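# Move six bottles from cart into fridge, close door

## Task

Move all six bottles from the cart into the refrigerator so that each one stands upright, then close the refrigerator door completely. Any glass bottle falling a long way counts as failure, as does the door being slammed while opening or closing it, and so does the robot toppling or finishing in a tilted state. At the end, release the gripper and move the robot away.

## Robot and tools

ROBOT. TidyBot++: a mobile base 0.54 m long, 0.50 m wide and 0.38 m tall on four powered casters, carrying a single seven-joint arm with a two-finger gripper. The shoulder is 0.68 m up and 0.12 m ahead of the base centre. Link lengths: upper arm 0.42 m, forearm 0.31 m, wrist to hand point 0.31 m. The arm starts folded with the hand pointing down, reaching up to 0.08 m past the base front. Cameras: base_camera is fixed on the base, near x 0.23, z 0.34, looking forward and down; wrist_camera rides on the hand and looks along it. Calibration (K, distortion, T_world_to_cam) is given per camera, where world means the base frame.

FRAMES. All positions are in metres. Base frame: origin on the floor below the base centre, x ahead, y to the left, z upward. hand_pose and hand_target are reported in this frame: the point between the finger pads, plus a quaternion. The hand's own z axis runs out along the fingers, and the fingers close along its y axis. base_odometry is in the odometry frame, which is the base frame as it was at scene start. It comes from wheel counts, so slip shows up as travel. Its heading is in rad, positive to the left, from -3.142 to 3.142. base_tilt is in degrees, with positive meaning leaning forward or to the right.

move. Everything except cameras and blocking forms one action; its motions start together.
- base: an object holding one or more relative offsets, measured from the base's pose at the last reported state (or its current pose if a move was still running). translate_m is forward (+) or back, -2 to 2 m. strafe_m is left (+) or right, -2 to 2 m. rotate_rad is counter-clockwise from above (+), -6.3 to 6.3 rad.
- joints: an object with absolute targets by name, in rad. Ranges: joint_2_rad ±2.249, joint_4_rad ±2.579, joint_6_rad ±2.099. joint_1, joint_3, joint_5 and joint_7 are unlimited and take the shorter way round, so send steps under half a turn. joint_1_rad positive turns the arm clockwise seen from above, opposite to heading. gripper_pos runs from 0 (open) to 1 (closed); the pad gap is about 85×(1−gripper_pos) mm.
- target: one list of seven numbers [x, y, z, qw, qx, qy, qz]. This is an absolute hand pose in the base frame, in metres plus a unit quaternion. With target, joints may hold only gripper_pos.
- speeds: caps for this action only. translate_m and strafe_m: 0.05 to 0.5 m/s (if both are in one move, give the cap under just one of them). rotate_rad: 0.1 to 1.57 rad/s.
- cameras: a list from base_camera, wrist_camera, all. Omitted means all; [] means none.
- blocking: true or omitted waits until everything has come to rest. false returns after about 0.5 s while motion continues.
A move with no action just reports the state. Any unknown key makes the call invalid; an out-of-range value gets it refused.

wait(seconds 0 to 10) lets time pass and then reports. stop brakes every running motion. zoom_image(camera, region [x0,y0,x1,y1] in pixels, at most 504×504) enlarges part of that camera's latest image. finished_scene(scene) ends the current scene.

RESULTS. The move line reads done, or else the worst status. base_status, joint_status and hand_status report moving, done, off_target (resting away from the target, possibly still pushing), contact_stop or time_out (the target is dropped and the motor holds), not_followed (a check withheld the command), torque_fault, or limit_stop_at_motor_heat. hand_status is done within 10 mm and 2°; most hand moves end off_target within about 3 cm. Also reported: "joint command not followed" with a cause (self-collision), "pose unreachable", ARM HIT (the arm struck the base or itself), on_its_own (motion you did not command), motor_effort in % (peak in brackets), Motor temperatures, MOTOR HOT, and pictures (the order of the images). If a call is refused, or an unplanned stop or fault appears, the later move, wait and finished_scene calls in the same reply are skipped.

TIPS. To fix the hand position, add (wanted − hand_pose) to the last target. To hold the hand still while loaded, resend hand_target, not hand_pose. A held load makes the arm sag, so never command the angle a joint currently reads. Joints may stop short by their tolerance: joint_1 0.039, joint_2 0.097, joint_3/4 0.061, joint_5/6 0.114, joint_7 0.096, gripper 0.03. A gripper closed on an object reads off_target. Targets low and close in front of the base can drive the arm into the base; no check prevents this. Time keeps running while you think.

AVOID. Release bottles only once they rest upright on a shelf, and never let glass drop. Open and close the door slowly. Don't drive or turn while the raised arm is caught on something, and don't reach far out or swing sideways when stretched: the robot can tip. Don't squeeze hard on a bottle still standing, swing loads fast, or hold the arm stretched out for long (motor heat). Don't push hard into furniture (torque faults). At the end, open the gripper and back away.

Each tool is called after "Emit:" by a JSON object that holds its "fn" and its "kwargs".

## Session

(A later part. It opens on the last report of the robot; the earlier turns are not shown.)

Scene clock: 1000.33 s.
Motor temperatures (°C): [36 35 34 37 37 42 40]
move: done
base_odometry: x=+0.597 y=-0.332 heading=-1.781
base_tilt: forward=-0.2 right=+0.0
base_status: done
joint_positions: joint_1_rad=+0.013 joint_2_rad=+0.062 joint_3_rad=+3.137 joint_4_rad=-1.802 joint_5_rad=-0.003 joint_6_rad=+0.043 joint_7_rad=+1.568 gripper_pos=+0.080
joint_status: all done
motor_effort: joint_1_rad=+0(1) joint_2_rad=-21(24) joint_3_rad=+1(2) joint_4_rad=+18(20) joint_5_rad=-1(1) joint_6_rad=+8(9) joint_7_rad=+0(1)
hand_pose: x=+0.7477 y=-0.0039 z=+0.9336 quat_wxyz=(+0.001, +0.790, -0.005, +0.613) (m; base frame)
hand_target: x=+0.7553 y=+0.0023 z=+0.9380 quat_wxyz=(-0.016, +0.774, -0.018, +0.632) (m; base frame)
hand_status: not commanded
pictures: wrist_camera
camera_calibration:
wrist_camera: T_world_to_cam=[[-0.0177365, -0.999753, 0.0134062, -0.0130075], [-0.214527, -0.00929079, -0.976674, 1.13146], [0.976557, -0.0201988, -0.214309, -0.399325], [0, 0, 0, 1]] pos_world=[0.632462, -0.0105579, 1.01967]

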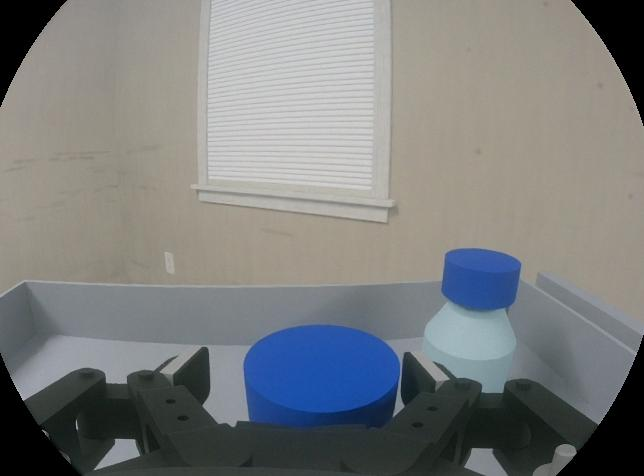

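Emit:
{"fn": "move", "kwargs": {"base": {"strafe_m": -0.007}, "speeds": {"strafe_m": 0.1}, "cameras": ["wrist_camera"]}}

Emit:
{"fn": "move", "kwargs": {"joints": {"gripper_pos": 0.6}, "cameras": ["wrist_camera"]}}

Scene clock: 1009.00 s.
Motor temperatures (°C): [36 35 34 37 37 42 40]
move: done
base_odometry: x=+0.590 y=-0.330 heading=-1.781
base_tilt: forward=-0.2 right=+0.1
base_status: done
joint_positions: joint_1_rad=+0.010 joint_2_rad=+0.062 joint_3_rad=+3.137 joint_4_rad=-1.802 joint_5_rad=-0.003 joint_6_rad=+0.043 joint_7_rad=+1.568 gripper_pos=+0.080
joint_status: not commanded
motor_effort: joint_1_rad=-1(3) joint_2_rad=-21(22) joint_3_rad=+1(3) joint_4_rad=+18(19) joint_5_rad=+1(1) joint_6_rad=+9(9) joint_7_rad=+1(1)
hand_pose: x=+0.7477 y=-0.0022 z=+0.9336 quat_wxyz=(+0.000, +0.790, -0.004, +0.613) (m; base frame)
hand_target: x=+0.7553 y=+0.0023 z=+0.9380 quat_wxyz=(-0.016, +0.774, -0.018, +0.632) (m; base frame)
hand_status: not commanded
pictures: wrist_camera
camera_calibration:
wrist_camera: T_world_to_cam=[[-0.0150914, -0.999796, 0.01343, -0.0133385], [-0.214502, -0.00988161, -0.976674, 1.13146], [0.976607, -0.0176202, -0.214309, -0.399335], [0, 0, 0, 1]] pos_world=[0.632493, -0.00919142, 1.01967]

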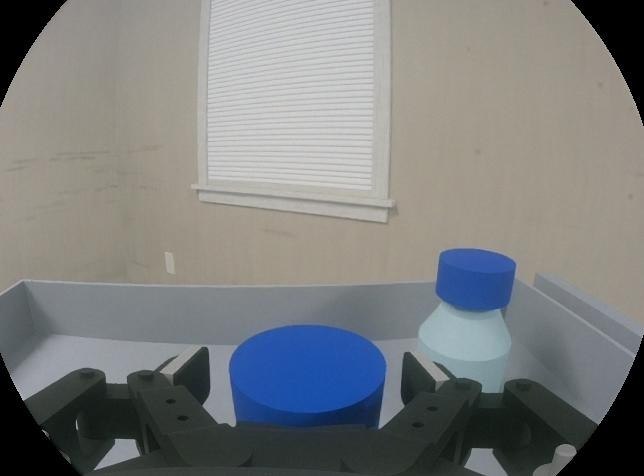

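Scene clock: 1009.83 s.
Motor temperatures (°C): [36 35 34 37 37 42 40]
move: off_target
base_odometry: x=+0.590 y=-0.330 heading=-1.781
base_tilt: forward=-0.2 right=+0.1
base_status: not commanded
joint_positions: joint_1_rad=+0.010 joint_2_rad=+0.062 joint_3_rad=+3.137 joint_4_rad=-1.802 joint_5_rad=-0.003 joint_6_rad=+0.044 joint_7_rad=+1.568 gripper_pos=+0.423
joint_status: gripper_pos off_target (ended at +0.423, target +0.600)
motor_effort: joint_1_rad=-1(1) joint_2_rad=-21(21) joint_3_rad=+1(2) joint_4_rad=+19(19) joint_5_rad=+0(1) joint_6_rad=+9(9) joint_7_rad=+1(1)
hand_pose: x=+0.7477 y=-0.0022 z=+0.9338 quat_wxyz=(+0.000, +0.790, -0.004, +0.613) (m; base frame)
hand_target: x=+0.7553 y=+0.0023 z=+0.9380 quat_wxyz=(-0.016, +0.774, -0.018, +0.632) (m; base frame)
hand_status: not commanded
pictures: wrist_camera
camera_calibration:
wrist_camera: T_world_to_cam=[[-0.0150995, -0.999796, 0.0134257, -0.0133303], [-0.214024, -0.00988431, -0.976778, 1.13134], [0.976712, -0.0176223, -0.213831, -0.399863], [0, 0, 0, 1]] pos_world=[0.632483, -0.00919164, 1.01974]

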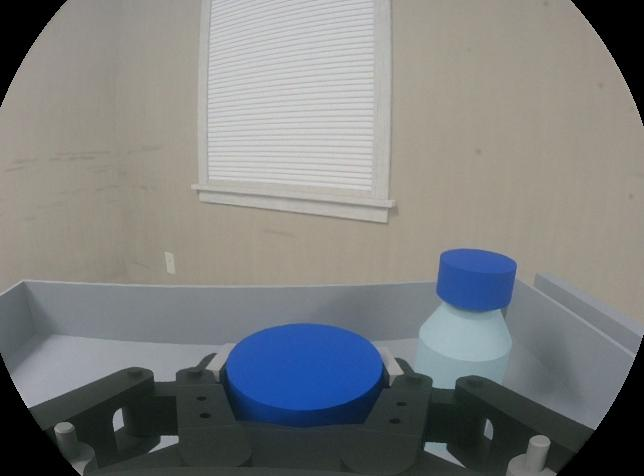

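Emit:
{"fn": "move", "kwargs": {"joints": {"joint_2_rad": -0.02, "joint_4_rad": -1.454, "joint_6_rad": -0.32, "gripper_pos": 0.6}, "cameras": ["wrist_camera"]}}

Emit:
{"fn": "move", "kwargs": {"base": {"translate_m": -0.352, "strafe_m": -0.155, "rotate_rad": 2.581}, "speeds": {"translate_m": 0.4, "rotate_rad": 0.85}, "joints": {"joint_1_rad": 0.118, "joint_2_rad": -0.03, "joint_4_rad": -1.14, "joint_6_rad": -0.65, "gripper_pos": 0.6}, "cameras": ["base_camera", "wrist_camera"]}}

Scene clock: 1023.37 s.
Motor temperatures (°C): [36 35 34 37 37 42 40]
move: off_target
base_odometry: x=+0.590 y=-0.330 heading=-1.781
base_tilt: forward=-0.1 right=+0.1
base_status: not commanded
joint_positions: joint_1_rad=+0.010 joint_2_rad=+0.019 joint_3_rad=+3.137 joint_4_rad=-1.513 joint_5_rad=-0.003 joint_6_rad=-0.237 joint_7_rad=+1.568 gripper_pos=+0.423
joint_status: gripper_pos off_target (ended at +0.423, target +0.600); the others done
motor_effort: joint_1_rad=+0(1) joint_2_rad=-24(27) joint_3_rad=+1(2) joint_4_rad=+23(24) joint_5_rad=-1(1) joint_6_rad=+12(13) joint_7_rad=+0(1)
hand_pose: x=+0.7464 y=-0.0019 z=+1.0532 quat_wxyz=(+0.000, +0.774, -0.004, +0.634) (m; base frame)
hand_target: x=+0.7281 y=+0.0023 z=+1.0887 quat_wxyz=(-0.016, +0.769, -0.018, +0.639) (m; base frame)
hand_status: not commanded
pictures: wrist_camera
camera_calibration:
wrist_camera: T_world_to_cam=[[-0.015048, -0.999802, 0.013024, -0.0142908], [-0.163596, -0.0103881, -0.986473, 1.22023], [0.986413, -0.0169751, -0.163407, -0.433408], [0, 0, 0, 1]] pos_world=[0.626929, -0.00896919, 1.13309]

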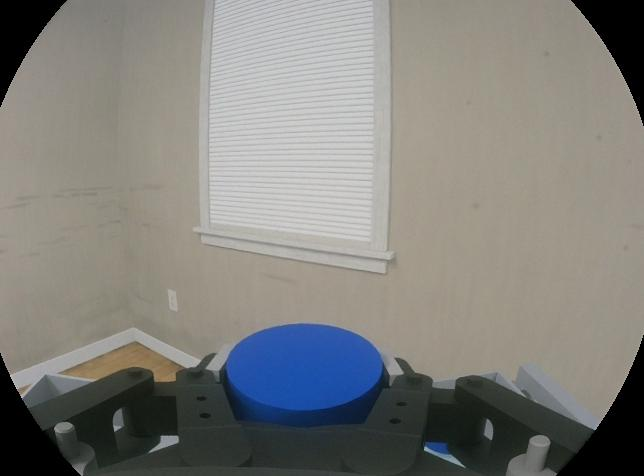

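Scene clock: 1027.50 s.
Motor temperatures (°C): [36 35 34 37 37 42 40]
move: off_target
base_odometry: x=+0.512 y=+0.046 heading=+0.800
base_tilt: forward=-0.2 right=+0.1
base_status: done
joint_positions: joint_1_rad=+0.110 joint_2_rad=+0.002 joint_3_rad=+3.137 joint_4_rad=-1.200 joint_5_rad=-0.003 joint_6_rad=-0.568 joint_7_rad=+1.568 gripper_pos=+0.423
joint_status: gripper_pos off_target (ended at +0.423, target +0.600); the others done
motor_effort: joint_1_rad=-1(3) joint_2_rad=-23(29) joint_3_rad=+1(4) joint_4_rad=+22(24) joint_5_rad=-1(1) joint_6_rad=+12(13) joint_7_rad=+1(1)
hand_pose: x=+0.7153 y=-0.0610 z=+1.1539 quat_wxyz=(+0.031, +0.773, -0.042, +0.632) (m; base frame)
hand_target: x=+0.6899 y=-0.0654 z=+1.1836 quat_wxyz=(+0.022, +0.768, -0.064, +0.637) (m; base frame)
hand_status: not commanded
pictures: base_camera, wrist_camera
camera_calibration:
wrist_camera: T_world_to_cam=[[-0.113466, -0.993453, 0.0132821, -0.00470256], [-0.16496, 0.0056544, -0.986284, 1.31566], [0.979752, -0.1141, -0.164521, -0.387077], [0, 0, 0, 1]] pos_world=[0.595736, -0.0562766, 1.23399]

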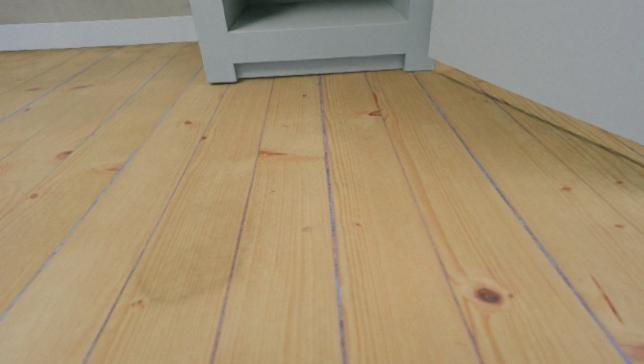

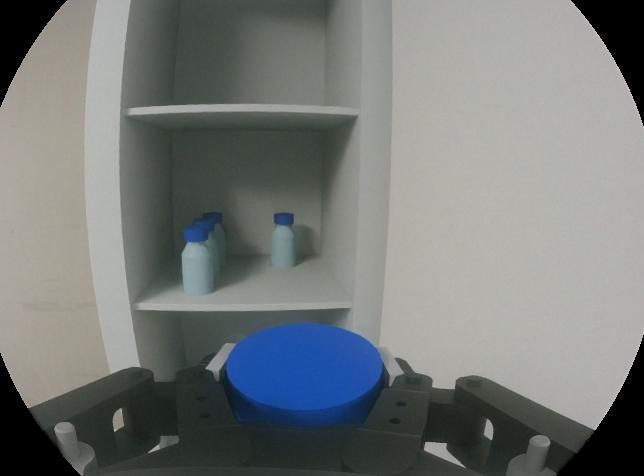

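Emit:
{"fn": "zoom_image", "kwargs": {"camera": "base_camera", "region": [190, 50, 270, 110]}}

Emit:
{"fn": "zoom_image", "kwargs": {"camera": "base_camera", "region": [380, 40, 460, 100]}}

Scaled by 6.300.

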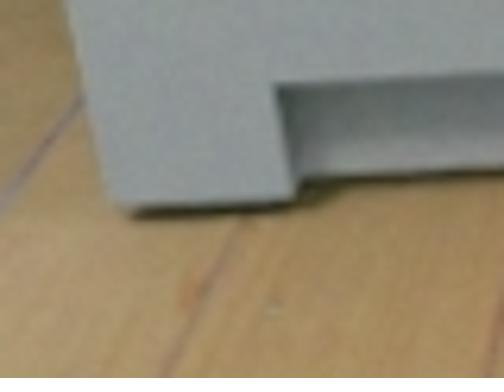

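Scaled by 6.300.

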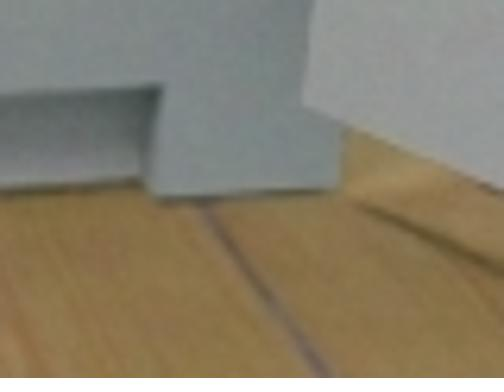

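Emit:
{"fn": "zoom_image", "kwargs": {"camera": "wrist_camera", "region": [130, 190, 370, 320]}}

Scaled by 2.100.

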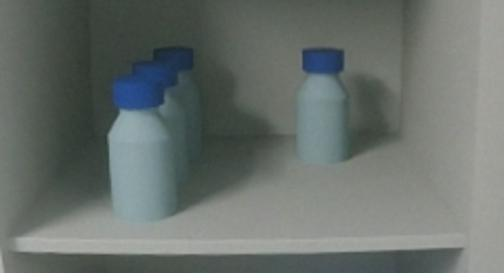

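Emit:
{"fn": "move", "kwargs": {"base": {"translate_m": 0.762, "strafe_m": -0.0245}, "speeds": {"translate_m": 0.3}, "joints": {"joint_4_rad": -1.27, "joint_6_rad": -0.443, "gripper_pos": 0.6}, "cameras": ["wrist_camera"]}}

Scene clock: 1061.07 s.
Motor temperatures (°C): [36 35 34 37 37 42 40]
move: off_target
base_odometry: x=+1.060 y=+0.576 heading=+0.801
base_tilt: forward=-0.1 right=+0.1
base_status: done
joint_positions: joint_1_rad=+0.110 joint_2_rad=-0.008 joint_3_rad=+3.137 joint_4_rad=-1.276 joint_5_rad=-0.003 joint_6_rad=-0.527 joint_7_rad=+1.568 gripper_pos=+0.423
joint_status: gripper_pos off_target (ended at +0.423, target +0.600); the others done
motor_effort: joint_1_rad=-1(1) joint_2_rad=-22(27) joint_3_rad=+1(2) joint_4_rad=+22(23) joint_5_rad=+0(1) joint_6_rad=+12(13) joint_7_rad=+1(1)
hand_pose: x=+0.7160 y=-0.0612 z=+1.1270 quat_wxyz=(+0.031, +0.781, -0.043, +0.623) (m; base frame)
hand_target: x=+0.7092 y=-0.0676 z=+1.1696 quat_wxyz=(+0.023, +0.743, -0.062, +0.666) (m; base frame)
hand_status: not commanded
pictures: wrist_camera
camera_calibration:
wrist_camera: T_world_to_cam=[[-0.113414, -0.993456, 0.0135091, -0.00474415], [-0.189068, 0.00823177, -0.981929, 1.30179], [0.975393, -0.113918, -0.188764, -0.361768], [0, 0, 0, 1]] pos_world=[0.598454, -0.0566412, 1.21004]

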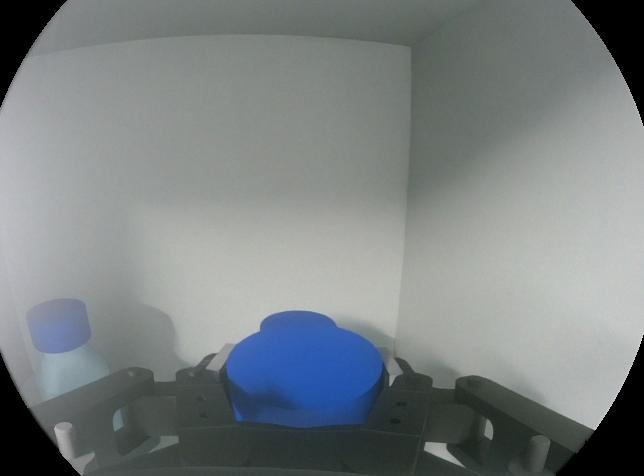

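Emit:
{"fn": "move", "kwargs": {"joints": {"joint_4_rad": -1.40, "joint_6_rad": -0.335, "gripper_pos": 0.6}, "cameras": ["wrist_camera"]}}

Emit:
{"fn": "move", "kwargs": {"joints": {"joint_4_rad": -1.43, "joint_6_rad": -0.315, "gripper_pos": 0.6}, "cameras": []}}

Scene clock: 1065.77 s.
Motor temperatures (°C): [36 35 34 37 37 42 40]
move: off_target
base_odometry: x=+1.060 y=+0.576 heading=+0.801
base_tilt: forward=-0.1 right=+0.1
base_status: not commanded
joint_positions: joint_1_rad=+0.110 joint_2_rad=-0.008 joint_3_rad=+3.137 joint_4_rad=-1.398 joint_5_rad=-0.003 joint_6_rad=-0.442 joint_7_rad=+1.568 gripper_pos=+0.423
joint_status: gripper_pos off_target (ended at +0.423, target +0.600); the others done
motor_effort: joint_1_rad=-1(1) joint_2_rad=-22(25) joint_3_rad=+0(1) joint_4_rad=+22(23) joint_5_rad=-1(1) joint_6_rad=+11(12) joint_7_rad=+1(1)
hand_pose: x=+0.7224 y=-0.0620 z=+1.0789 quat_wxyz=(+0.030, +0.792, -0.043, +0.608) (m; base frame)
hand_target: x=+0.7190 y=-0.0688 z=+1.1234 quat_wxyz=(+0.022, +0.750, -0.062, +0.658) (m; base frame)
hand_status: not commanded
pictures: wrist_camera
camera_calibration:
wrist_camera: T_world_to_cam=[[-0.113137, -0.993484, 0.0137601, -0.00457581], [-0.224563, 0.0120774, -0.974385, 1.27349], [0.96787, -0.113329, -0.224466, -0.333162], [0, 0, 0, 1]] pos_world=[0.607917, -0.0576832, 1.16615]

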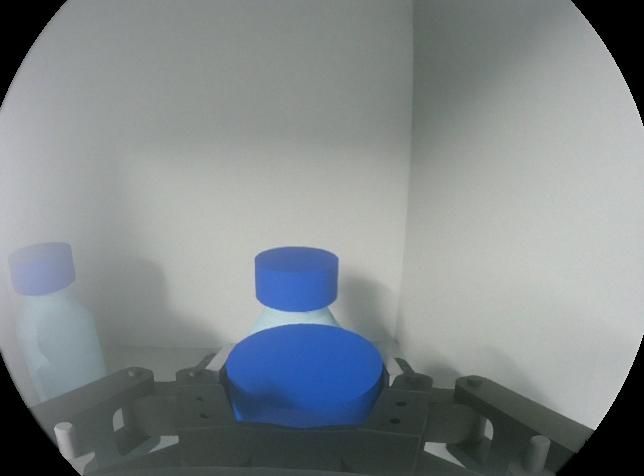

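Scene clock: 1066.40 s.
Motor temperatures (°C): [36 35 34 37 37 42 40]
move: off_target
base_odometry: x=+1.060 y=+0.576 heading=+0.801
base_tilt: forward=-0.1 right=+0.0
base_status: not commanded
joint_positions: joint_1_rad=+0.110 joint_2_rad=-0.009 joint_3_rad=+3.137 joint_4_rad=-1.415 joint_5_rad=-0.003 joint_6_rad=-0.408 joint_7_rad=+1.568 gripper_pos=+0.423
joint_status: gripper_pos off_target (ended at +0.423, target +0.600); the others done
motor_effort: joint_1_rad=-1(1) joint_2_rad=-21(23) joint_3_rad=+1(2) joint_4_rad=+21(23) joint_5_rad=+0(1) joint_6_rad=+10(11) joint_7_rad=+0(1)
hand_pose: x=+0.7241 y=-0.0622 z=+1.0789 quat_wxyz=(+0.030, +0.787, -0.043, +0.615) (m; base frame)
hand_target: x=+0.7203 y=-0.0689 z=+1.1111 quat_wxyz=(+0.022, +0.754, -0.062, +0.654) (m; base frame)
hand_status: not commanded
pictures: none
No camera images: "cameras" was empty.

Emit:
{"fn": "move", "kwargs": {"joints": {"gripper_pos": 0.0}, "cameras": ["wrist_camera"]}}

Emit:
{"fn": "move", "kwargs": {"base": {"translate_m": -0.505}, "speeds": {"translate_m": 0.4}, "joints": {"joint_4_rad": -1.43, "joint_6_rad": -0.33}, "cameras": ["wrist_camera"]}}

Scene clock: 1074.00 s.
Motor temperatures (°C): [36 35 34 37 37 42 40]
move: done
base_odometry: x=+1.060 y=+0.576 heading=+0.801
base_tilt: forward=-0.2 right=+0.1
base_status: not commanded
joint_positions: joint_1_rad=+0.110 joint_2_rad=-0.009 joint_3_rad=+3.137 joint_4_rad=-1.416 joint_5_rad=-0.003 joint_6_rad=-0.398 joint_7_rad=+1.568 gripper_pos=+0.000
joint_status: all done
motor_effort: joint_1_rad=-1(1) joint_2_rad=-19(21) joint_3_rad=+2(2) joint_4_rad=+19(20) joint_5_rad=+1(1) joint_6_rad=+9(11) joint_7_rad=+1(1)
hand_pose: x=+0.7248 y=-0.0623 z=+1.0818 quat_wxyz=(+0.031, +0.784, -0.043, +0.619) (m; base frame)
hand_target: x=+0.7203 y=-0.0689 z=+1.1111 quat_wxyz=(+0.022, +0.754, -0.062, +0.654) (m; base frame)
hand_status: not commanded
pictures: wrist_camera
camera_calibration:
wrist_camera: T_world_to_cam=[[-0.113613, -0.993433, 0.0135194, -0.00401698], [-0.198498, 0.00936362, -0.980056, 1.2639], [0.973494, -0.11403, -0.198259, -0.367392], [0, 0, 0, 1]] pos_world=[0.60808, -0.0577191, 1.16591]

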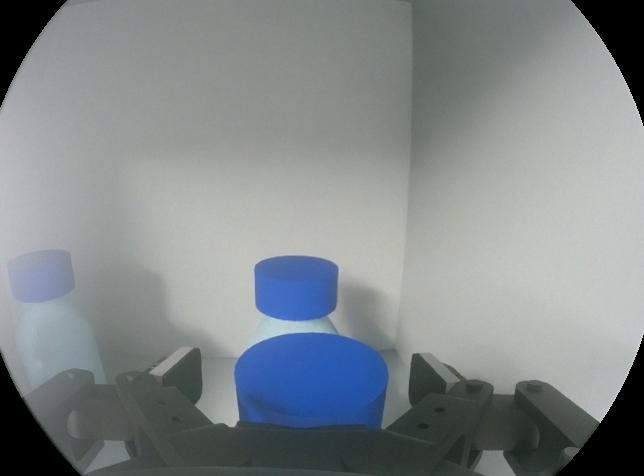

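Scene clock: 1076.30 s.
Motor temperatures (°C): [36 35 34 37 37 42 40]
move: done
base_odometry: x=+0.709 y=+0.213 heading=+0.801
base_tilt: forward=-0.1 right=+0.1
base_status: done
joint_positions: joint_1_rad=+0.111 joint_2_rad=-0.026 joint_3_rad=+3.137 joint_4_rad=-1.416 joint_5_rad=-0.003 joint_6_rad=-0.398 joint_7_rad=+1.568 gripper_pos=+0.000
joint_status: all done
motor_effort: joint_1_rad=-1(2) joint_2_rad=-19(25) joint_3_rad=+1(3) joint_4_rad=+19(20) joint_5_rad=-1(1) joint_6_rad=+8(10) joint_7_rad=+1(2)
hand_pose: x=+0.7180 y=-0.0618 z=+1.0920 quat_wxyz=(+0.031, +0.778, -0.043, +0.626) (m; base frame)
hand_target: x=+0.7196 y=-0.0689 z=+1.1065 quat_wxyz=(+0.022, +0.758, -0.063, +0.648) (m; base frame)
hand_status: not commanded
pictures: wrist_camera
camera_calibration:
wrist_camera: T_world_to_cam=[[-0.114334, -0.993351, 0.0134521, -0.00388467], [-0.18209, 0.00764313, -0.983252, 1.26411], [0.976612, -0.114869, -0.181753, -0.379049], [0, 0, 0, 1]] pos_world=[0.599922, -0.0570616, 1.1741]

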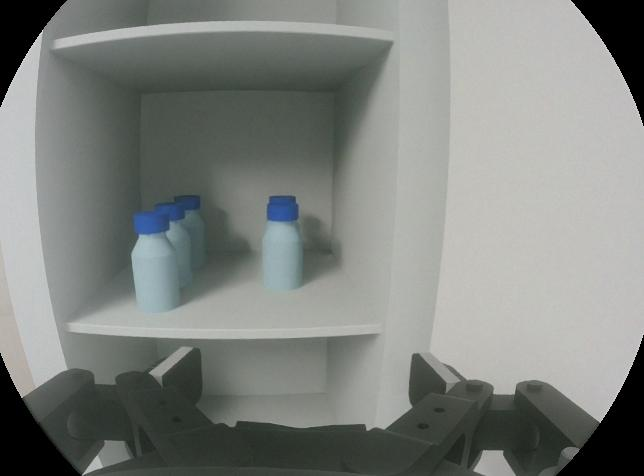

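Emit:
{"fn": "move", "kwargs": {"base": {"translate_m": -0.475, "strafe_m": -0.148, "rotate_rad": -2.581}, "speeds": {"translate_m": 0.45, "rotate_rad": 1.0}, "joints": {"joint_1_rad": 0, "joint_2_rad": -0.35, "joint_4_rad": -1.75, "joint_6_rad": -0.35}, "cameras": []}}

Emit:
{"fn": "move", "kwargs": {"joints": {"joint_1_rad": 0, "joint_2_rad": 0.08, "joint_3_rad": 3.14, "joint_4_rad": -1.798, "joint_5_rad": 0, "joint_6_rad": 0.126, "joint_7_rad": 1.522, "gripper_pos": 0.05}, "cameras": ["wrist_camera", "base_camera"]}}

Emit:
{"fn": "zoom_image", "kwargs": {"camera": "wrist_camera", "region": [250, 220, 370, 310]}}

Scene clock: 1088.13 s.
Motor temperatures (°C): [36 35 34 37 37 42 40]
move: done
base_odometry: x=+0.485 y=-0.231 heading=-1.779
base_tilt: forward=-0.2 right=+0.1
base_status: done
joint_positions: joint_1_rad=+0.012 joint_2_rad=-0.339 joint_3_rad=+3.137 joint_4_rad=-1.727 joint_5_rad=-0.003 joint_6_rad=-0.398 joint_7_rad=+1.568 gripper_pos=+0.000
joint_status: all done
motor_effort: joint_1_rad=+0(3) joint_2_rad=-9(23) joint_3_rad=+1(4) joint_4_rad=+19(20) joint_5_rad=+0(1) joint_6_rad=+8(10) joint_7_rad=+1(1)
hand_pose: x=+0.5922 y=-0.0015 z=+1.0691 quat_wxyz=(+0.001, +0.779, -0.004, +0.627) (m; base frame)
hand_target: x=+0.5908 y=+0.0023 z=+1.0750 quat_wxyz=(-0.016, +0.767, -0.018, +0.641) (m; base frame)
hand_status: not commanded
pictures: none
No camera images: "cameras" was empty.

Scene clock: 1090.03 s.
Motor temperatures (°C): [36 35 34 37 37 42 40]
move: done
base_odometry: x=+0.485 y=-0.231 heading=-1.779
base_tilt: forward=-0.2 right=+0.1
base_status: not commanded
joint_positions: joint_1_rad=+0.012 joint_2_rad=+0.061 joint_3_rad=+3.137 joint_4_rad=-1.781 joint_5_rad=-0.003 joint_6_rad=+0.038 joint_7_rad=+1.568 gripper_pos=+0.050
joint_status: all done
motor_effort: joint_1_rad=-1(1) joint_2_rad=-21(23) joint_3_rad=+1(2) joint_4_rad=+18(20) joint_5_rad=+0(1) joint_6_rad=+8(10) joint_7_rad=+1(2)
hand_pose: x=+0.7503 y=-0.0036 z=+0.9459 quat_wxyz=(+0.001, +0.784, -0.005, +0.620) (m; base frame)
hand_target: x=+0.7584 y=+0.0023 z=+0.9501 quat_wxyz=(-0.016, +0.768, -0.018, +0.640) (m; base frame)
hand_status: not commanded
pictures: base_camera, wrist_camera
camera_calibration:
wrist_camera: T_world_to_cam=[[-0.0174616, -0.99976, 0.0132376, -0.0128749], [-0.197391, -0.00953205, -0.980279, 1.13452], [0.980169, -0.0197302, -0.197177, -0.418187], [0, 0, 0, 1]] pos_world=[0.633612, -0.0103085, 1.02986]

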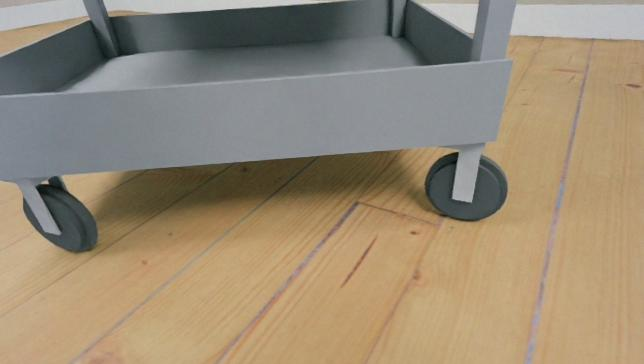

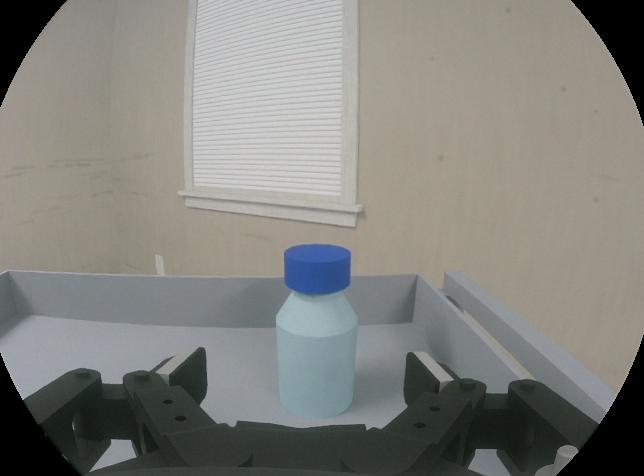

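Scaled by 4.200.

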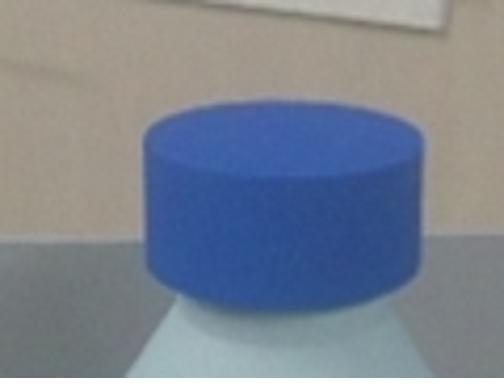

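Emit:
{"fn": "move", "kwargs": {"base": {"translate_m": 0.180, "strafe_m": -0.003}, "speeds": {"translate_m": 0.2}, "joints": {"joint_1_rad": 0, "joint_2_rad": 0.08, "joint_3_rad": 3.14, "joint_4_rad": -1.818, "joint_5_rad": 0, "joint_6_rad": 0.126, "joint_7_rad": 1.522, "gripper_pos": 0.08}, "cameras": ["wrist_camera"]}}

Scene clock: 1098.70 s.
Motor temperatures (°C): [36 35 34 37 37 42 40]
move: done
base_odometry: x=+0.444 y=-0.407 heading=-1.780
base_tilt: forward=-0.2 right=+0.1
base_status: done
joint_positions: joint_1_rad=+0.012 joint_2_rad=+0.063 joint_3_rad=+3.137 joint_4_rad=-1.802 joint_5_rad=-0.003 joint_6_rad=+0.043 joint_7_rad=+1.568 gripper_pos=+0.080
joint_status: all done
motor_effort: joint_1_rad=-1(1) joint_2_rad=-21(24) joint_3_rad=+1(1) joint_4_rad=+18(20) joint_5_rad=+1(1) joint_6_rad=+9(10) joint_7_rad=+1(1)
hand_pose: x=+0.7477 y=-0.0033 z=+0.9335 quat_wxyz=(+0.001, +0.790, -0.005, +0.613) (m; base frame)
hand_target: x=+0.7553 y=+0.0023 z=+0.9380 quat_wxyz=(-0.016, +0.774, -0.018, +0.632) (m; base frame)
hand_status: not commanded
pictures: wrist_camera
camera_calibration:
wrist_camera: T_world_to_cam=[[-0.016823, -0.999769, 0.0134055, -0.0131158], [-0.214719, -0.00948216, -0.97663, 1.13146], [0.976531, -0.0193083, -0.21451, -0.399172], [0, 0, 0, 1]] pos_world=[0.632528, -0.0100915, 1.01956]

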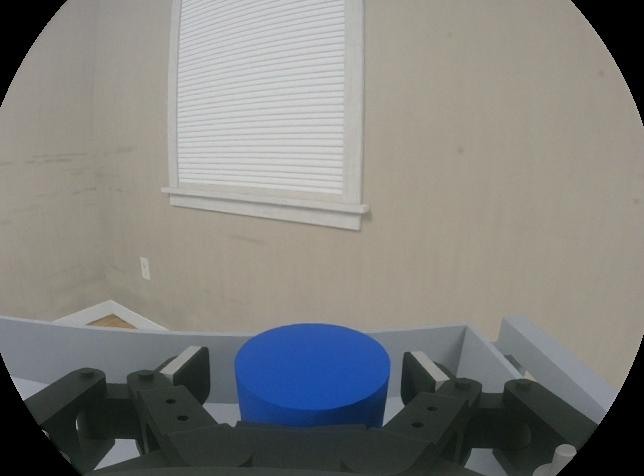

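Emit:
{"fn": "move", "kwargs": {"joints": {"gripper_pos": 0.6}, "cameras": []}}

Emit:
{"fn": "move", "kwargs": {"joints": {"joint_2_rad": -0.02, "joint_4_rad": -1.454, "joint_6_rad": -0.32, "gripper_pos": 0.6}, "cameras": ["wrist_camera"]}}

Scene clock: 1104.70 s.
Motor temperatures (°C): [36 35 34 37 37 42 40]
move: off_target
base_odometry: x=+0.444 y=-0.407 heading=-1.780
base_tilt: forward=-0.2 right=+0.1
base_status: not commanded
joint_positions: joint_1_rad=+0.012 joint_2_rad=+0.063 joint_3_rad=+3.137 joint_4_rad=-1.802 joint_5_rad=-0.003 joint_6_rad=+0.044 joint_7_rad=+1.568 gripper_pos=+0.424
joint_status: gripper_pos off_target (ended at +0.424, target +0.600)
motor_effort: joint_1_rad=-1(3) joint_2_rad=-21(22) joint_3_rad=+0(2) joint_4_rad=+18(19) joint_5_rad=+0(1) joint_6_rad=+9(9) joint_7_rad=+1(1)
hand_pose: x=+0.7478 y=-0.0032 z=+0.9338 quat_wxyz=(+0.000, +0.790, -0.005, +0.614) (m; base frame)
hand_target: x=+0.7553 y=+0.0023 z=+0.9380 quat_wxyz=(-0.016, +0.774, -0.018, +0.632) (m; base frame)
hand_status: not commanded
pictures: none
No camera images: "cameras" was empty.

Scene clock: 1106.50 s.
Motor temperatures (°C): [36 35 34 37 37 42 40]
move: off_target
base_odometry: x=+0.444 y=-0.407 heading=-1.780
base_tilt: forward=-0.1 right=+0.0
base_status: not commanded
joint_positions: joint_1_rad=+0.012 joint_2_rad=+0.023 joint_3_rad=+3.137 joint_4_rad=-1.516 joint_5_rad=-0.003 joint_6_rad=-0.239 joint_7_rad=+1.568 gripper_pos=+0.424
joint_status: joint_4_rad off_target (ended at -1.516, target -1.454); gripper_pos off_target (ended at +0.424, target +0.600); the others done
motor_effort: joint_1_rad=-1(1) joint_2_rad=-25(28) joint_3_rad=+1(1) joint_4_rad=+23(25) joint_5_rad=+0(1) joint_6_rad=+12(15) joint_7_rad=+1(1)
hand_pose: x=+0.7473 y=-0.0029 z=+1.0484 quat_wxyz=(+0.000, +0.776, -0.005, +0.630) (m; base frame)
hand_target: x=+0.7281 y=+0.0023 z=+1.0887 quat_wxyz=(-0.016, +0.769, -0.018, +0.639) (m; base frame)
hand_status: not commanded
pictures: wrist_camera
camera_calibration:
wrist_camera: T_world_to_cam=[[-0.0164869, -0.999778, 0.013083, -0.0141923], [-0.17211, -0.0100518, -0.985026, 1.22054], [0.98494, -0.0184918, -0.171906, -0.425063], [0, 0, 0, 1]] pos_world=[0.628495, -0.00978073, 1.12938]

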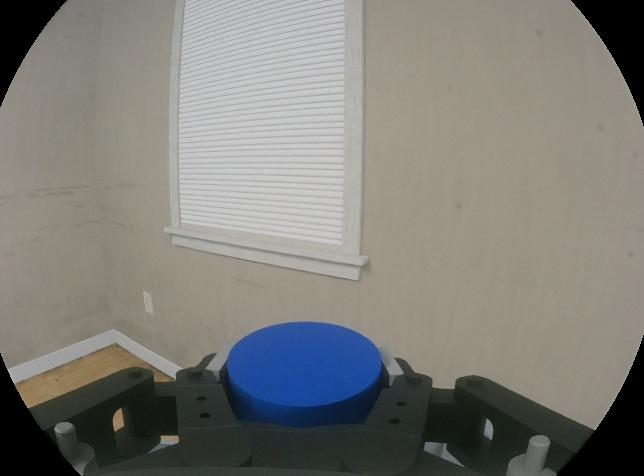

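Emit:
{"fn": "move", "kwargs": {"base": {"translate_m": -0.457, "strafe_m": -0.028, "rotate_rad": 2.58}, "speeds": {"translate_m": 0.4, "rotate_rad": 0.85}, "joints": {"joint_1_rad": 0.118, "joint_2_rad": -0.03, "joint_4_rad": -1.14, "joint_6_rad": -0.65, "gripper_pos": 0.6}, "cameras": ["base_camera", "wrist_camera"]}}

Emit:
{"fn": "zoom_image", "kwargs": {"camera": "base_camera", "region": [190, 50, 270, 110]}}

Emit:
{"fn": "zoom_image", "kwargs": {"camera": "base_camera", "region": [380, 40, 460, 100]}}

Scene clock: 1116.20 s.
Motor temperatures (°C): [36 35 34 37 37 42 40]
move: off_target
base_odometry: x=+0.512 y=+0.046 heading=+0.800
base_tilt: forward=-0.2 right=+0.1
base_status: done
joint_positions: joint_1_rad=+0.109 joint_2_rad=+0.017 joint_3_rad=+3.137 joint_4_rad=-1.205 joint_5_rad=-0.003 joint_6_rad=-0.570 joint_7_rad=+1.568 gripper_pos=+0.424
joint_status: joint_4_rad off_target (ended at -1.205, target -1.140); gripper_pos off_target (ended at +0.424, target +0.600); the others done
motor_effort: joint_1_rad=-1(3) joint_2_rad=-24(29) joint_3_rad=+1(4) joint_4_rad=+22(24) joint_5_rad=-1(1) joint_6_rad=+13(13) joint_7_rad=+1(2)
hand_pose: x=+0.7223 y=-0.0617 z=+1.1413 quat_wxyz=(+0.031, +0.780, -0.042, +0.624) (m; base frame)
hand_target: x=+0.6899 y=-0.0654 z=+1.1836 quat_wxyz=(+0.022, +0.768, -0.064, +0.637) (m; base frame)
hand_status: not commanded
pictures: base_camera, wrist_camera
camera_calibration:
wrist_camera: T_world_to_cam=[[-0.112994, -0.993505, 0.0134053, -0.00487975], [-0.186452, 0.00794982, -0.982432, 1.31562], [0.975945, -0.113509, -0.186139, -0.368693], [0, 0, 0, 1]] pos_world=[0.604572, -0.0571568, 1.22394]

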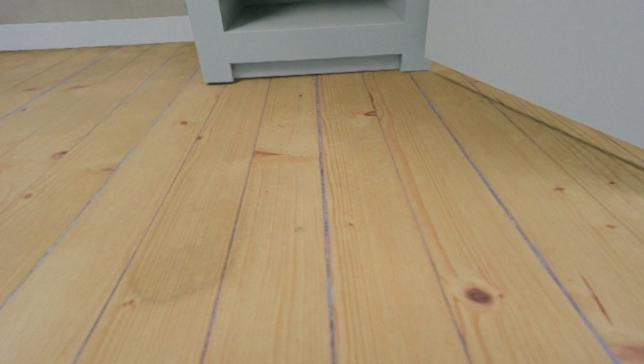

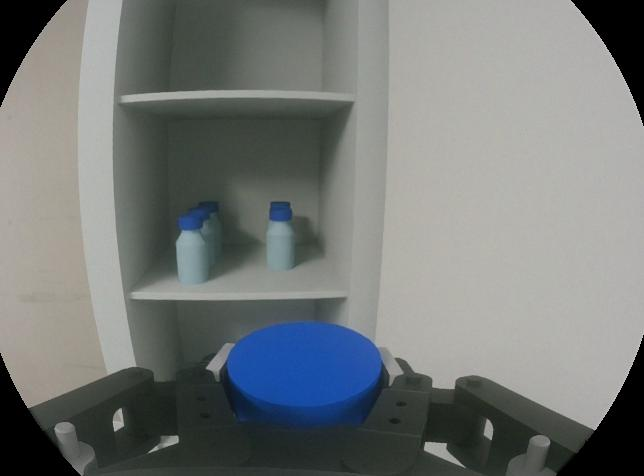

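Scaled by 6.300.

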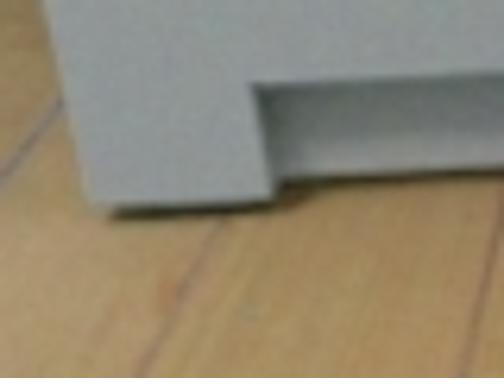

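Scaled by 6.300.

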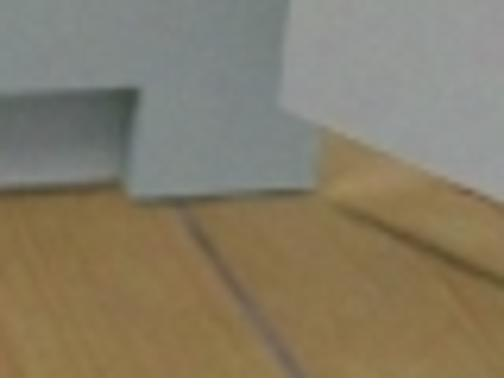

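Emit:
{"fn": "move", "kwargs": {"base": {"translate_m": 0.658, "strafe_m": -0.015}, "speeds": {"translate_m": 0.3}, "joints": {"joint_2_rad": -0.04, "joint_4_rad": -1.26, "joint_6_rad": -0.463, "gripper_pos": 0.6}, "cameras": ["wrist_camera"]}}

Scene clock: 1135.50 s.
Motor temperatures (°C): [36 35 34 37 37 42 40]
move: off_target
base_odometry: x=+0.981 y=+0.508 heading=+0.800
base_tilt: forward=-0.1 right=+0.0
base_status: done
joint_positions: joint_1_rad=+0.110 joint_2_rad=-0.012 joint_3_rad=+3.137 joint_4_rad=-1.268 joint_5_rad=-0.003 joint_6_rad=-0.542 joint_7_rad=+1.568 gripper_pos=+0.424
joint_status: gripper_pos off_target (ended at +0.424, target +0.600); the others done
motor_effort: joint_1_rad=+0(1) joint_2_rad=-23(28) joint_3_rad=+1(2) joint_4_rad=+22(24) joint_5_rad=+1(1) joint_6_rad=+13(13) joint_7_rad=+1(1)
hand_pose: x=+0.7129 y=-0.0609 z=+1.1301 quat_wxyz=(+0.031, +0.781, -0.043, +0.622) (m; base frame)
hand_target: x=+0.7029 y=-0.0669 z=+1.1754 quat_wxyz=(+0.023, +0.743, -0.061, +0.666) (m; base frame)
hand_status: not commanded
pictures: wrist_camera
camera_calibration:
wrist_camera: T_world_to_cam=[[-0.113347, -0.993463, 0.0135562, -0.00489595], [-0.191237, 0.0084257, -0.981508, 1.30531], [0.974977, -0.113843, -0.190942, -0.355339], [0, 0, 0, 1]] pos_world=[0.595517, -0.0563152, 1.21339]

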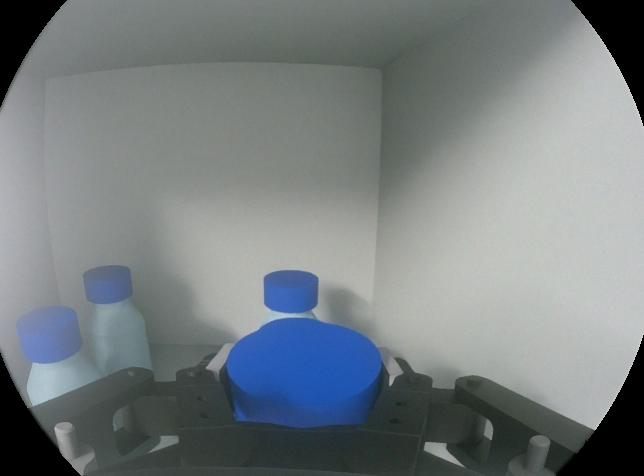

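Emit:
{"fn": "move", "kwargs": {"joints": {"joint_4_rad": -1.40, "joint_6_rad": -0.335, "gripper_pos": 0.6}, "cameras": ["wrist_camera"]}}

Emit:
{"fn": "move", "kwargs": {"joints": {"joint_4_rad": -1.43, "joint_6_rad": -0.315, "gripper_pos": 0.6}, "cameras": ["wrist_camera"]}}

Scene clock: 1141.33 s.
Motor temperatures (°C): [36 35 34 37 37 42 40]
move: off_target
base_odometry: x=+0.981 y=+0.508 heading=+0.800
base_tilt: forward=-0.1 right=+0.1
base_status: not commanded
joint_positions: joint_1_rad=+0.110 joint_2_rad=-0.012 joint_3_rad=+3.137 joint_4_rad=-1.400 joint_5_rad=-0.003 joint_6_rad=-0.445 joint_7_rad=+1.568 gripper_pos=+0.424
joint_status: gripper_pos off_target (ended at +0.424, target +0.600); the others done
motor_effort: joint_1_rad=-1(1) joint_2_rad=-23(25) joint_3_rad=+1(2) joint_4_rad=+22(24) joint_5_rad=+0(1) joint_6_rad=+12(13) joint_7_rad=+0(1)
hand_pose: x=+0.7204 y=-0.0617 z=+1.0793 quat_wxyz=(+0.030, +0.792, -0.043, +0.608) (m; base frame)
hand_target: x=+0.7146 y=-0.0683 z=+1.1294 quat_wxyz=(+0.022, +0.747, -0.062, +0.661) (m; base frame)
hand_status: not commanded
pictures: wrist_camera
camera_calibration:
wrist_camera: T_world_to_cam=[[-0.113117, -0.993486, 0.013786, -0.00463139], [-0.225438, 0.0121499, -0.974182, 1.27383], [0.967669, -0.113304, -0.225344, -0.330007], [0, 0, 0, 1]] pos_world=[0.605984, -0.0574694, 1.16664]

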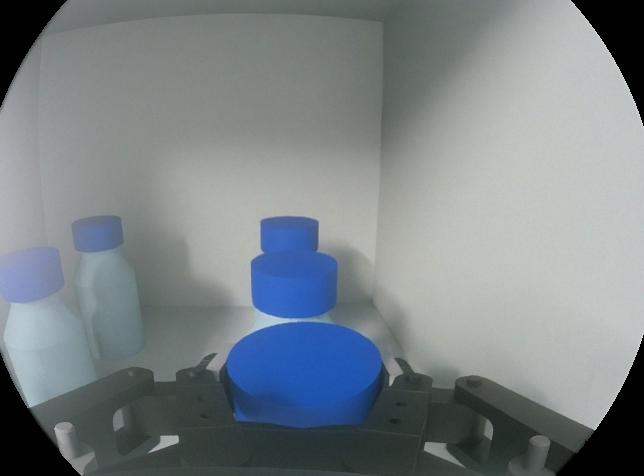

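Scene clock: 1141.97 s.
Motor temperatures (°C): [36 35 34 37 37 42 40]
move: off_target
base_odometry: x=+0.981 y=+0.508 heading=+0.800
base_tilt: forward=-0.1 right=+0.0
base_status: not commanded
joint_positions: joint_1_rad=+0.110 joint_2_rad=-0.014 joint_3_rad=+3.137 joint_4_rad=-1.418 joint_5_rad=-0.003 joint_6_rad=-0.411 joint_7_rad=+1.568 gripper_pos=+0.424
joint_status: gripper_pos off_target (ended at +0.424, target +0.600); the others done
motor_effort: joint_1_rad=-1(1) joint_2_rad=-21(23) joint_3_rad=+1(1) joint_4_rad=+21(23) joint_5_rad=+0(1) joint_6_rad=+10(12) joint_7_rad=+1(1)
hand_pose: x=+0.7219 y=-0.0619 z=+1.0792 quat_wxyz=(+0.030, +0.787, -0.043, +0.615) (m; base frame)
hand_target: x=+0.7160 y=-0.0684 z=+1.1171 quat_wxyz=(+0.022, +0.750, -0.062, +0.658) (m; base frame)
hand_status: not commanded
pictures: wrist_camera
camera_calibration:
wrist_camera: T_world_to_cam=[[-0.113434, -0.993452, 0.0136367, -0.00424762], [-0.209013, 0.0104427, -0.977857, 1.26607], [0.971312, -0.113772, -0.208829, -0.352011], [0, 0, 0, 1]] pos_world=[0.606056, -0.0574901, 1.16458]

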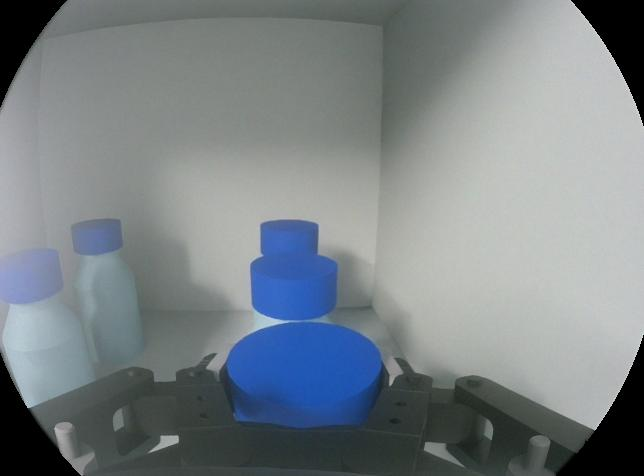

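Emit:
{"fn": "move", "kwargs": {"joints": {"gripper_pos": 0.0}, "cameras": ["wrist_camera"]}}

Emit:
{"fn": "move", "kwargs": {"base": {"translate_m": -0.42}, "speeds": {"translate_m": 0.4}, "joints": {"joint_4_rad": -1.43, "joint_6_rad": -0.33}, "cameras": ["wrist_camera"]}}

Scene clock: 1173.70 s.
Motor temperatures (°C): [36 35 34 37 37 42 40]
move: done
base_odometry: x=+0.981 y=+0.508 heading=+0.800
base_tilt: forward=-0.1 right=+0.1
base_status: not commanded
joint_positions: joint_1_rad=+0.110 joint_2_rad=-0.016 joint_3_rad=+3.137 joint_4_rad=-1.418 joint_5_rad=-0.003 joint_6_rad=-0.398 joint_7_rad=+1.568 gripper_pos=+0.000
joint_status: all done
motor_effort: joint_1_rad=-1(1) joint_2_rad=-19(21) joint_3_rad=+1(2) joint_4_rad=+19(21) joint_5_rad=+0(1) joint_6_rad=+9(11) joint_7_rad=+1(1)
hand_pose: x=+0.7221 y=-0.0620 z=+1.0844 quat_wxyz=(+0.031, +0.782, -0.043, +0.621) (m; base frame)
hand_target: x=+0.7160 y=-0.0684 z=+1.1171 quat_wxyz=(+0.022, +0.750, -0.062, +0.658) (m; base frame)
hand_status: not commanded
pictures: wrist_camera
camera_calibration:
wrist_camera: T_world_to_cam=[[-0.113678, -0.993426, 0.0135056, -0.00400354], [-0.193894, 0.00885085, -0.980983, 1.2636], [0.974414, -0.114135, -0.193625, -0.369878], [0, 0, 0, 1]] pos_world=[0.604964, -0.0573771, 1.16801]

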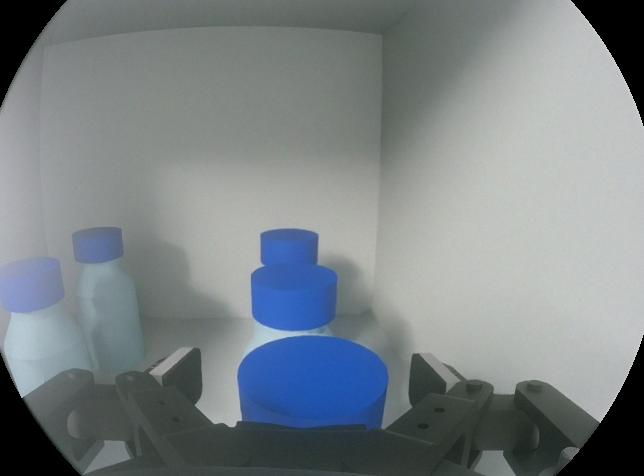

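Scene clock: 1175.77 s.
Motor temperatures (°C): [36 35 34 37 37 42 40]
move: done
base_odometry: x=+0.689 y=+0.206 heading=+0.800
base_tilt: forward=-0.2 right=+0.0
base_status: done
joint_positions: joint_1_rad=+0.110 joint_2_rad=-0.036 joint_3_rad=+3.137 joint_4_rad=-1.418 joint_5_rad=-0.003 joint_6_rad=-0.398 joint_7_rad=+1.568 gripper_pos=+0.000
joint_status: all done
motor_effort: joint_1_rad=-1(2) joint_2_rad=-18(24) joint_3_rad=+1(3) joint_4_rad=+19(20) joint_5_rad=+0(1) joint_6_rad=+8(9) joint_7_rad=+1(1)
hand_pose: x=+0.7140 y=-0.0615 z=+1.0964 quat_wxyz=(+0.031, +0.776, -0.043, +0.629) (m; base frame)
hand_target: x=+0.7153 y=-0.0683 z=+1.1125 quat_wxyz=(+0.022, +0.755, -0.062, +0.652) (m; base frame)
hand_status: not commanded
pictures: wrist_camera
camera_calibration:
wrist_camera: T_world_to_cam=[[-0.114702, -0.993309, 0.0134182, -0.00382145], [-0.174507, 0.00685024, -0.984632, 1.26377], [0.977952, -0.115281, -0.174125, -0.383627], [0, 0, 0, 1]] pos_world=[0.595267, -0.056678, 1.1776]

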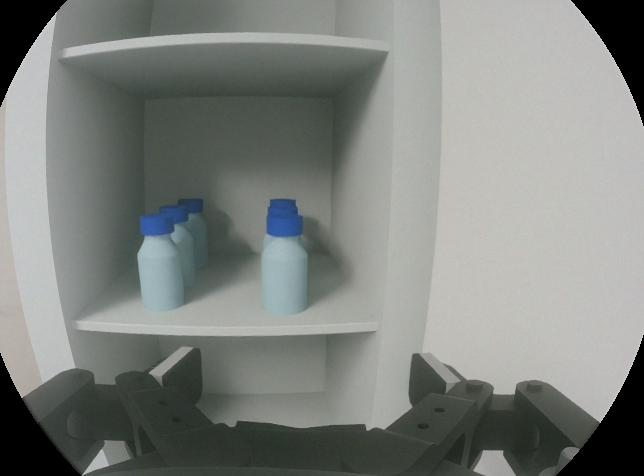

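Emit:
{"fn": "move", "kwargs": {"base": {"translate_m": -0.293, "strafe_m": -0.927, "rotate_rad": 1.943}, "speeds": {"rotate_rad": 1.0}, "joints": {"joint_1_rad": 0, "joint_2_rad": -0.35, "joint_4_rad": -1.75, "joint_6_rad": -0.35}, "cameras": ["base_camera", "wrist_camera"]}}

Scene clock: 1194.40 s.
Motor temperatures (°C): [36 35 34 37 37 42 40]
move: done
base_odometry: x=+1.150 y=-0.650 heading=+2.744
base_tilt: forward=-0.2 right=+0.1
base_status: done
joint_positions: joint_1_rad=+0.009 joint_2_rad=-0.342 joint_3_rad=+3.136 joint_4_rad=-1.728 joint_5_rad=-0.003 joint_6_rad=-0.398 joint_7_rad=+1.568 gripper_pos=+0.000
joint_status: all done
motor_effort: joint_1_rad=+0(2) joint_2_rad=-8(21) joint_3_rad=+1(4) joint_4_rad=+19(20) joint_5_rad=-1(2) joint_6_rad=+8(9) joint_7_rad=+1(1)
hand_pose: x=+0.5912 y=+0.0008 z=+1.0700 quat_wxyz=(+0.000, +0.778, -0.002, +0.628) (m; base frame)
hand_target: x=+0.5908 y=+0.0023 z=+1.0750 quat_wxyz=(-0.016, +0.767, -0.018, +0.641) (m; base frame)
hand_status: not commanded
pictures: base_camera, wrist_camera
camera_calibration:
wrist_camera: T_world_to_cam=[[-0.012409, -0.999808, 0.0151816, -0.0180195], [-0.177976, -0.0127319, -0.983952, 1.21729], [0.983957, -0.0149119, -0.177784, -0.260666], [0, 0, 0, 1]] pos_world=[0.472908, -0.00640459, 1.15168]

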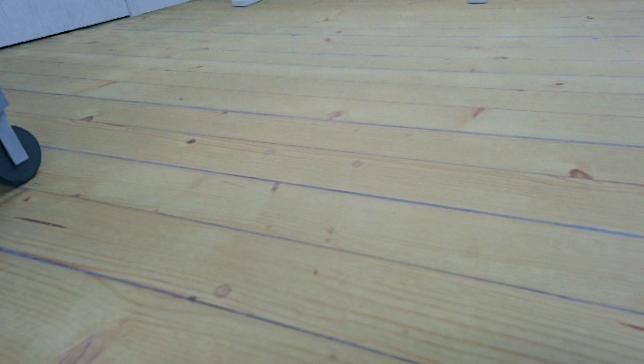

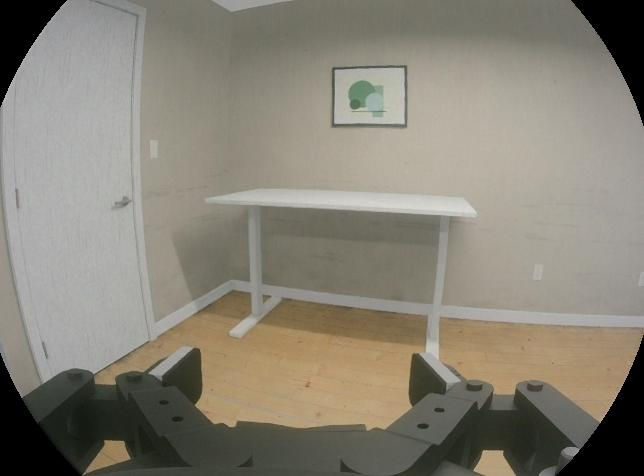

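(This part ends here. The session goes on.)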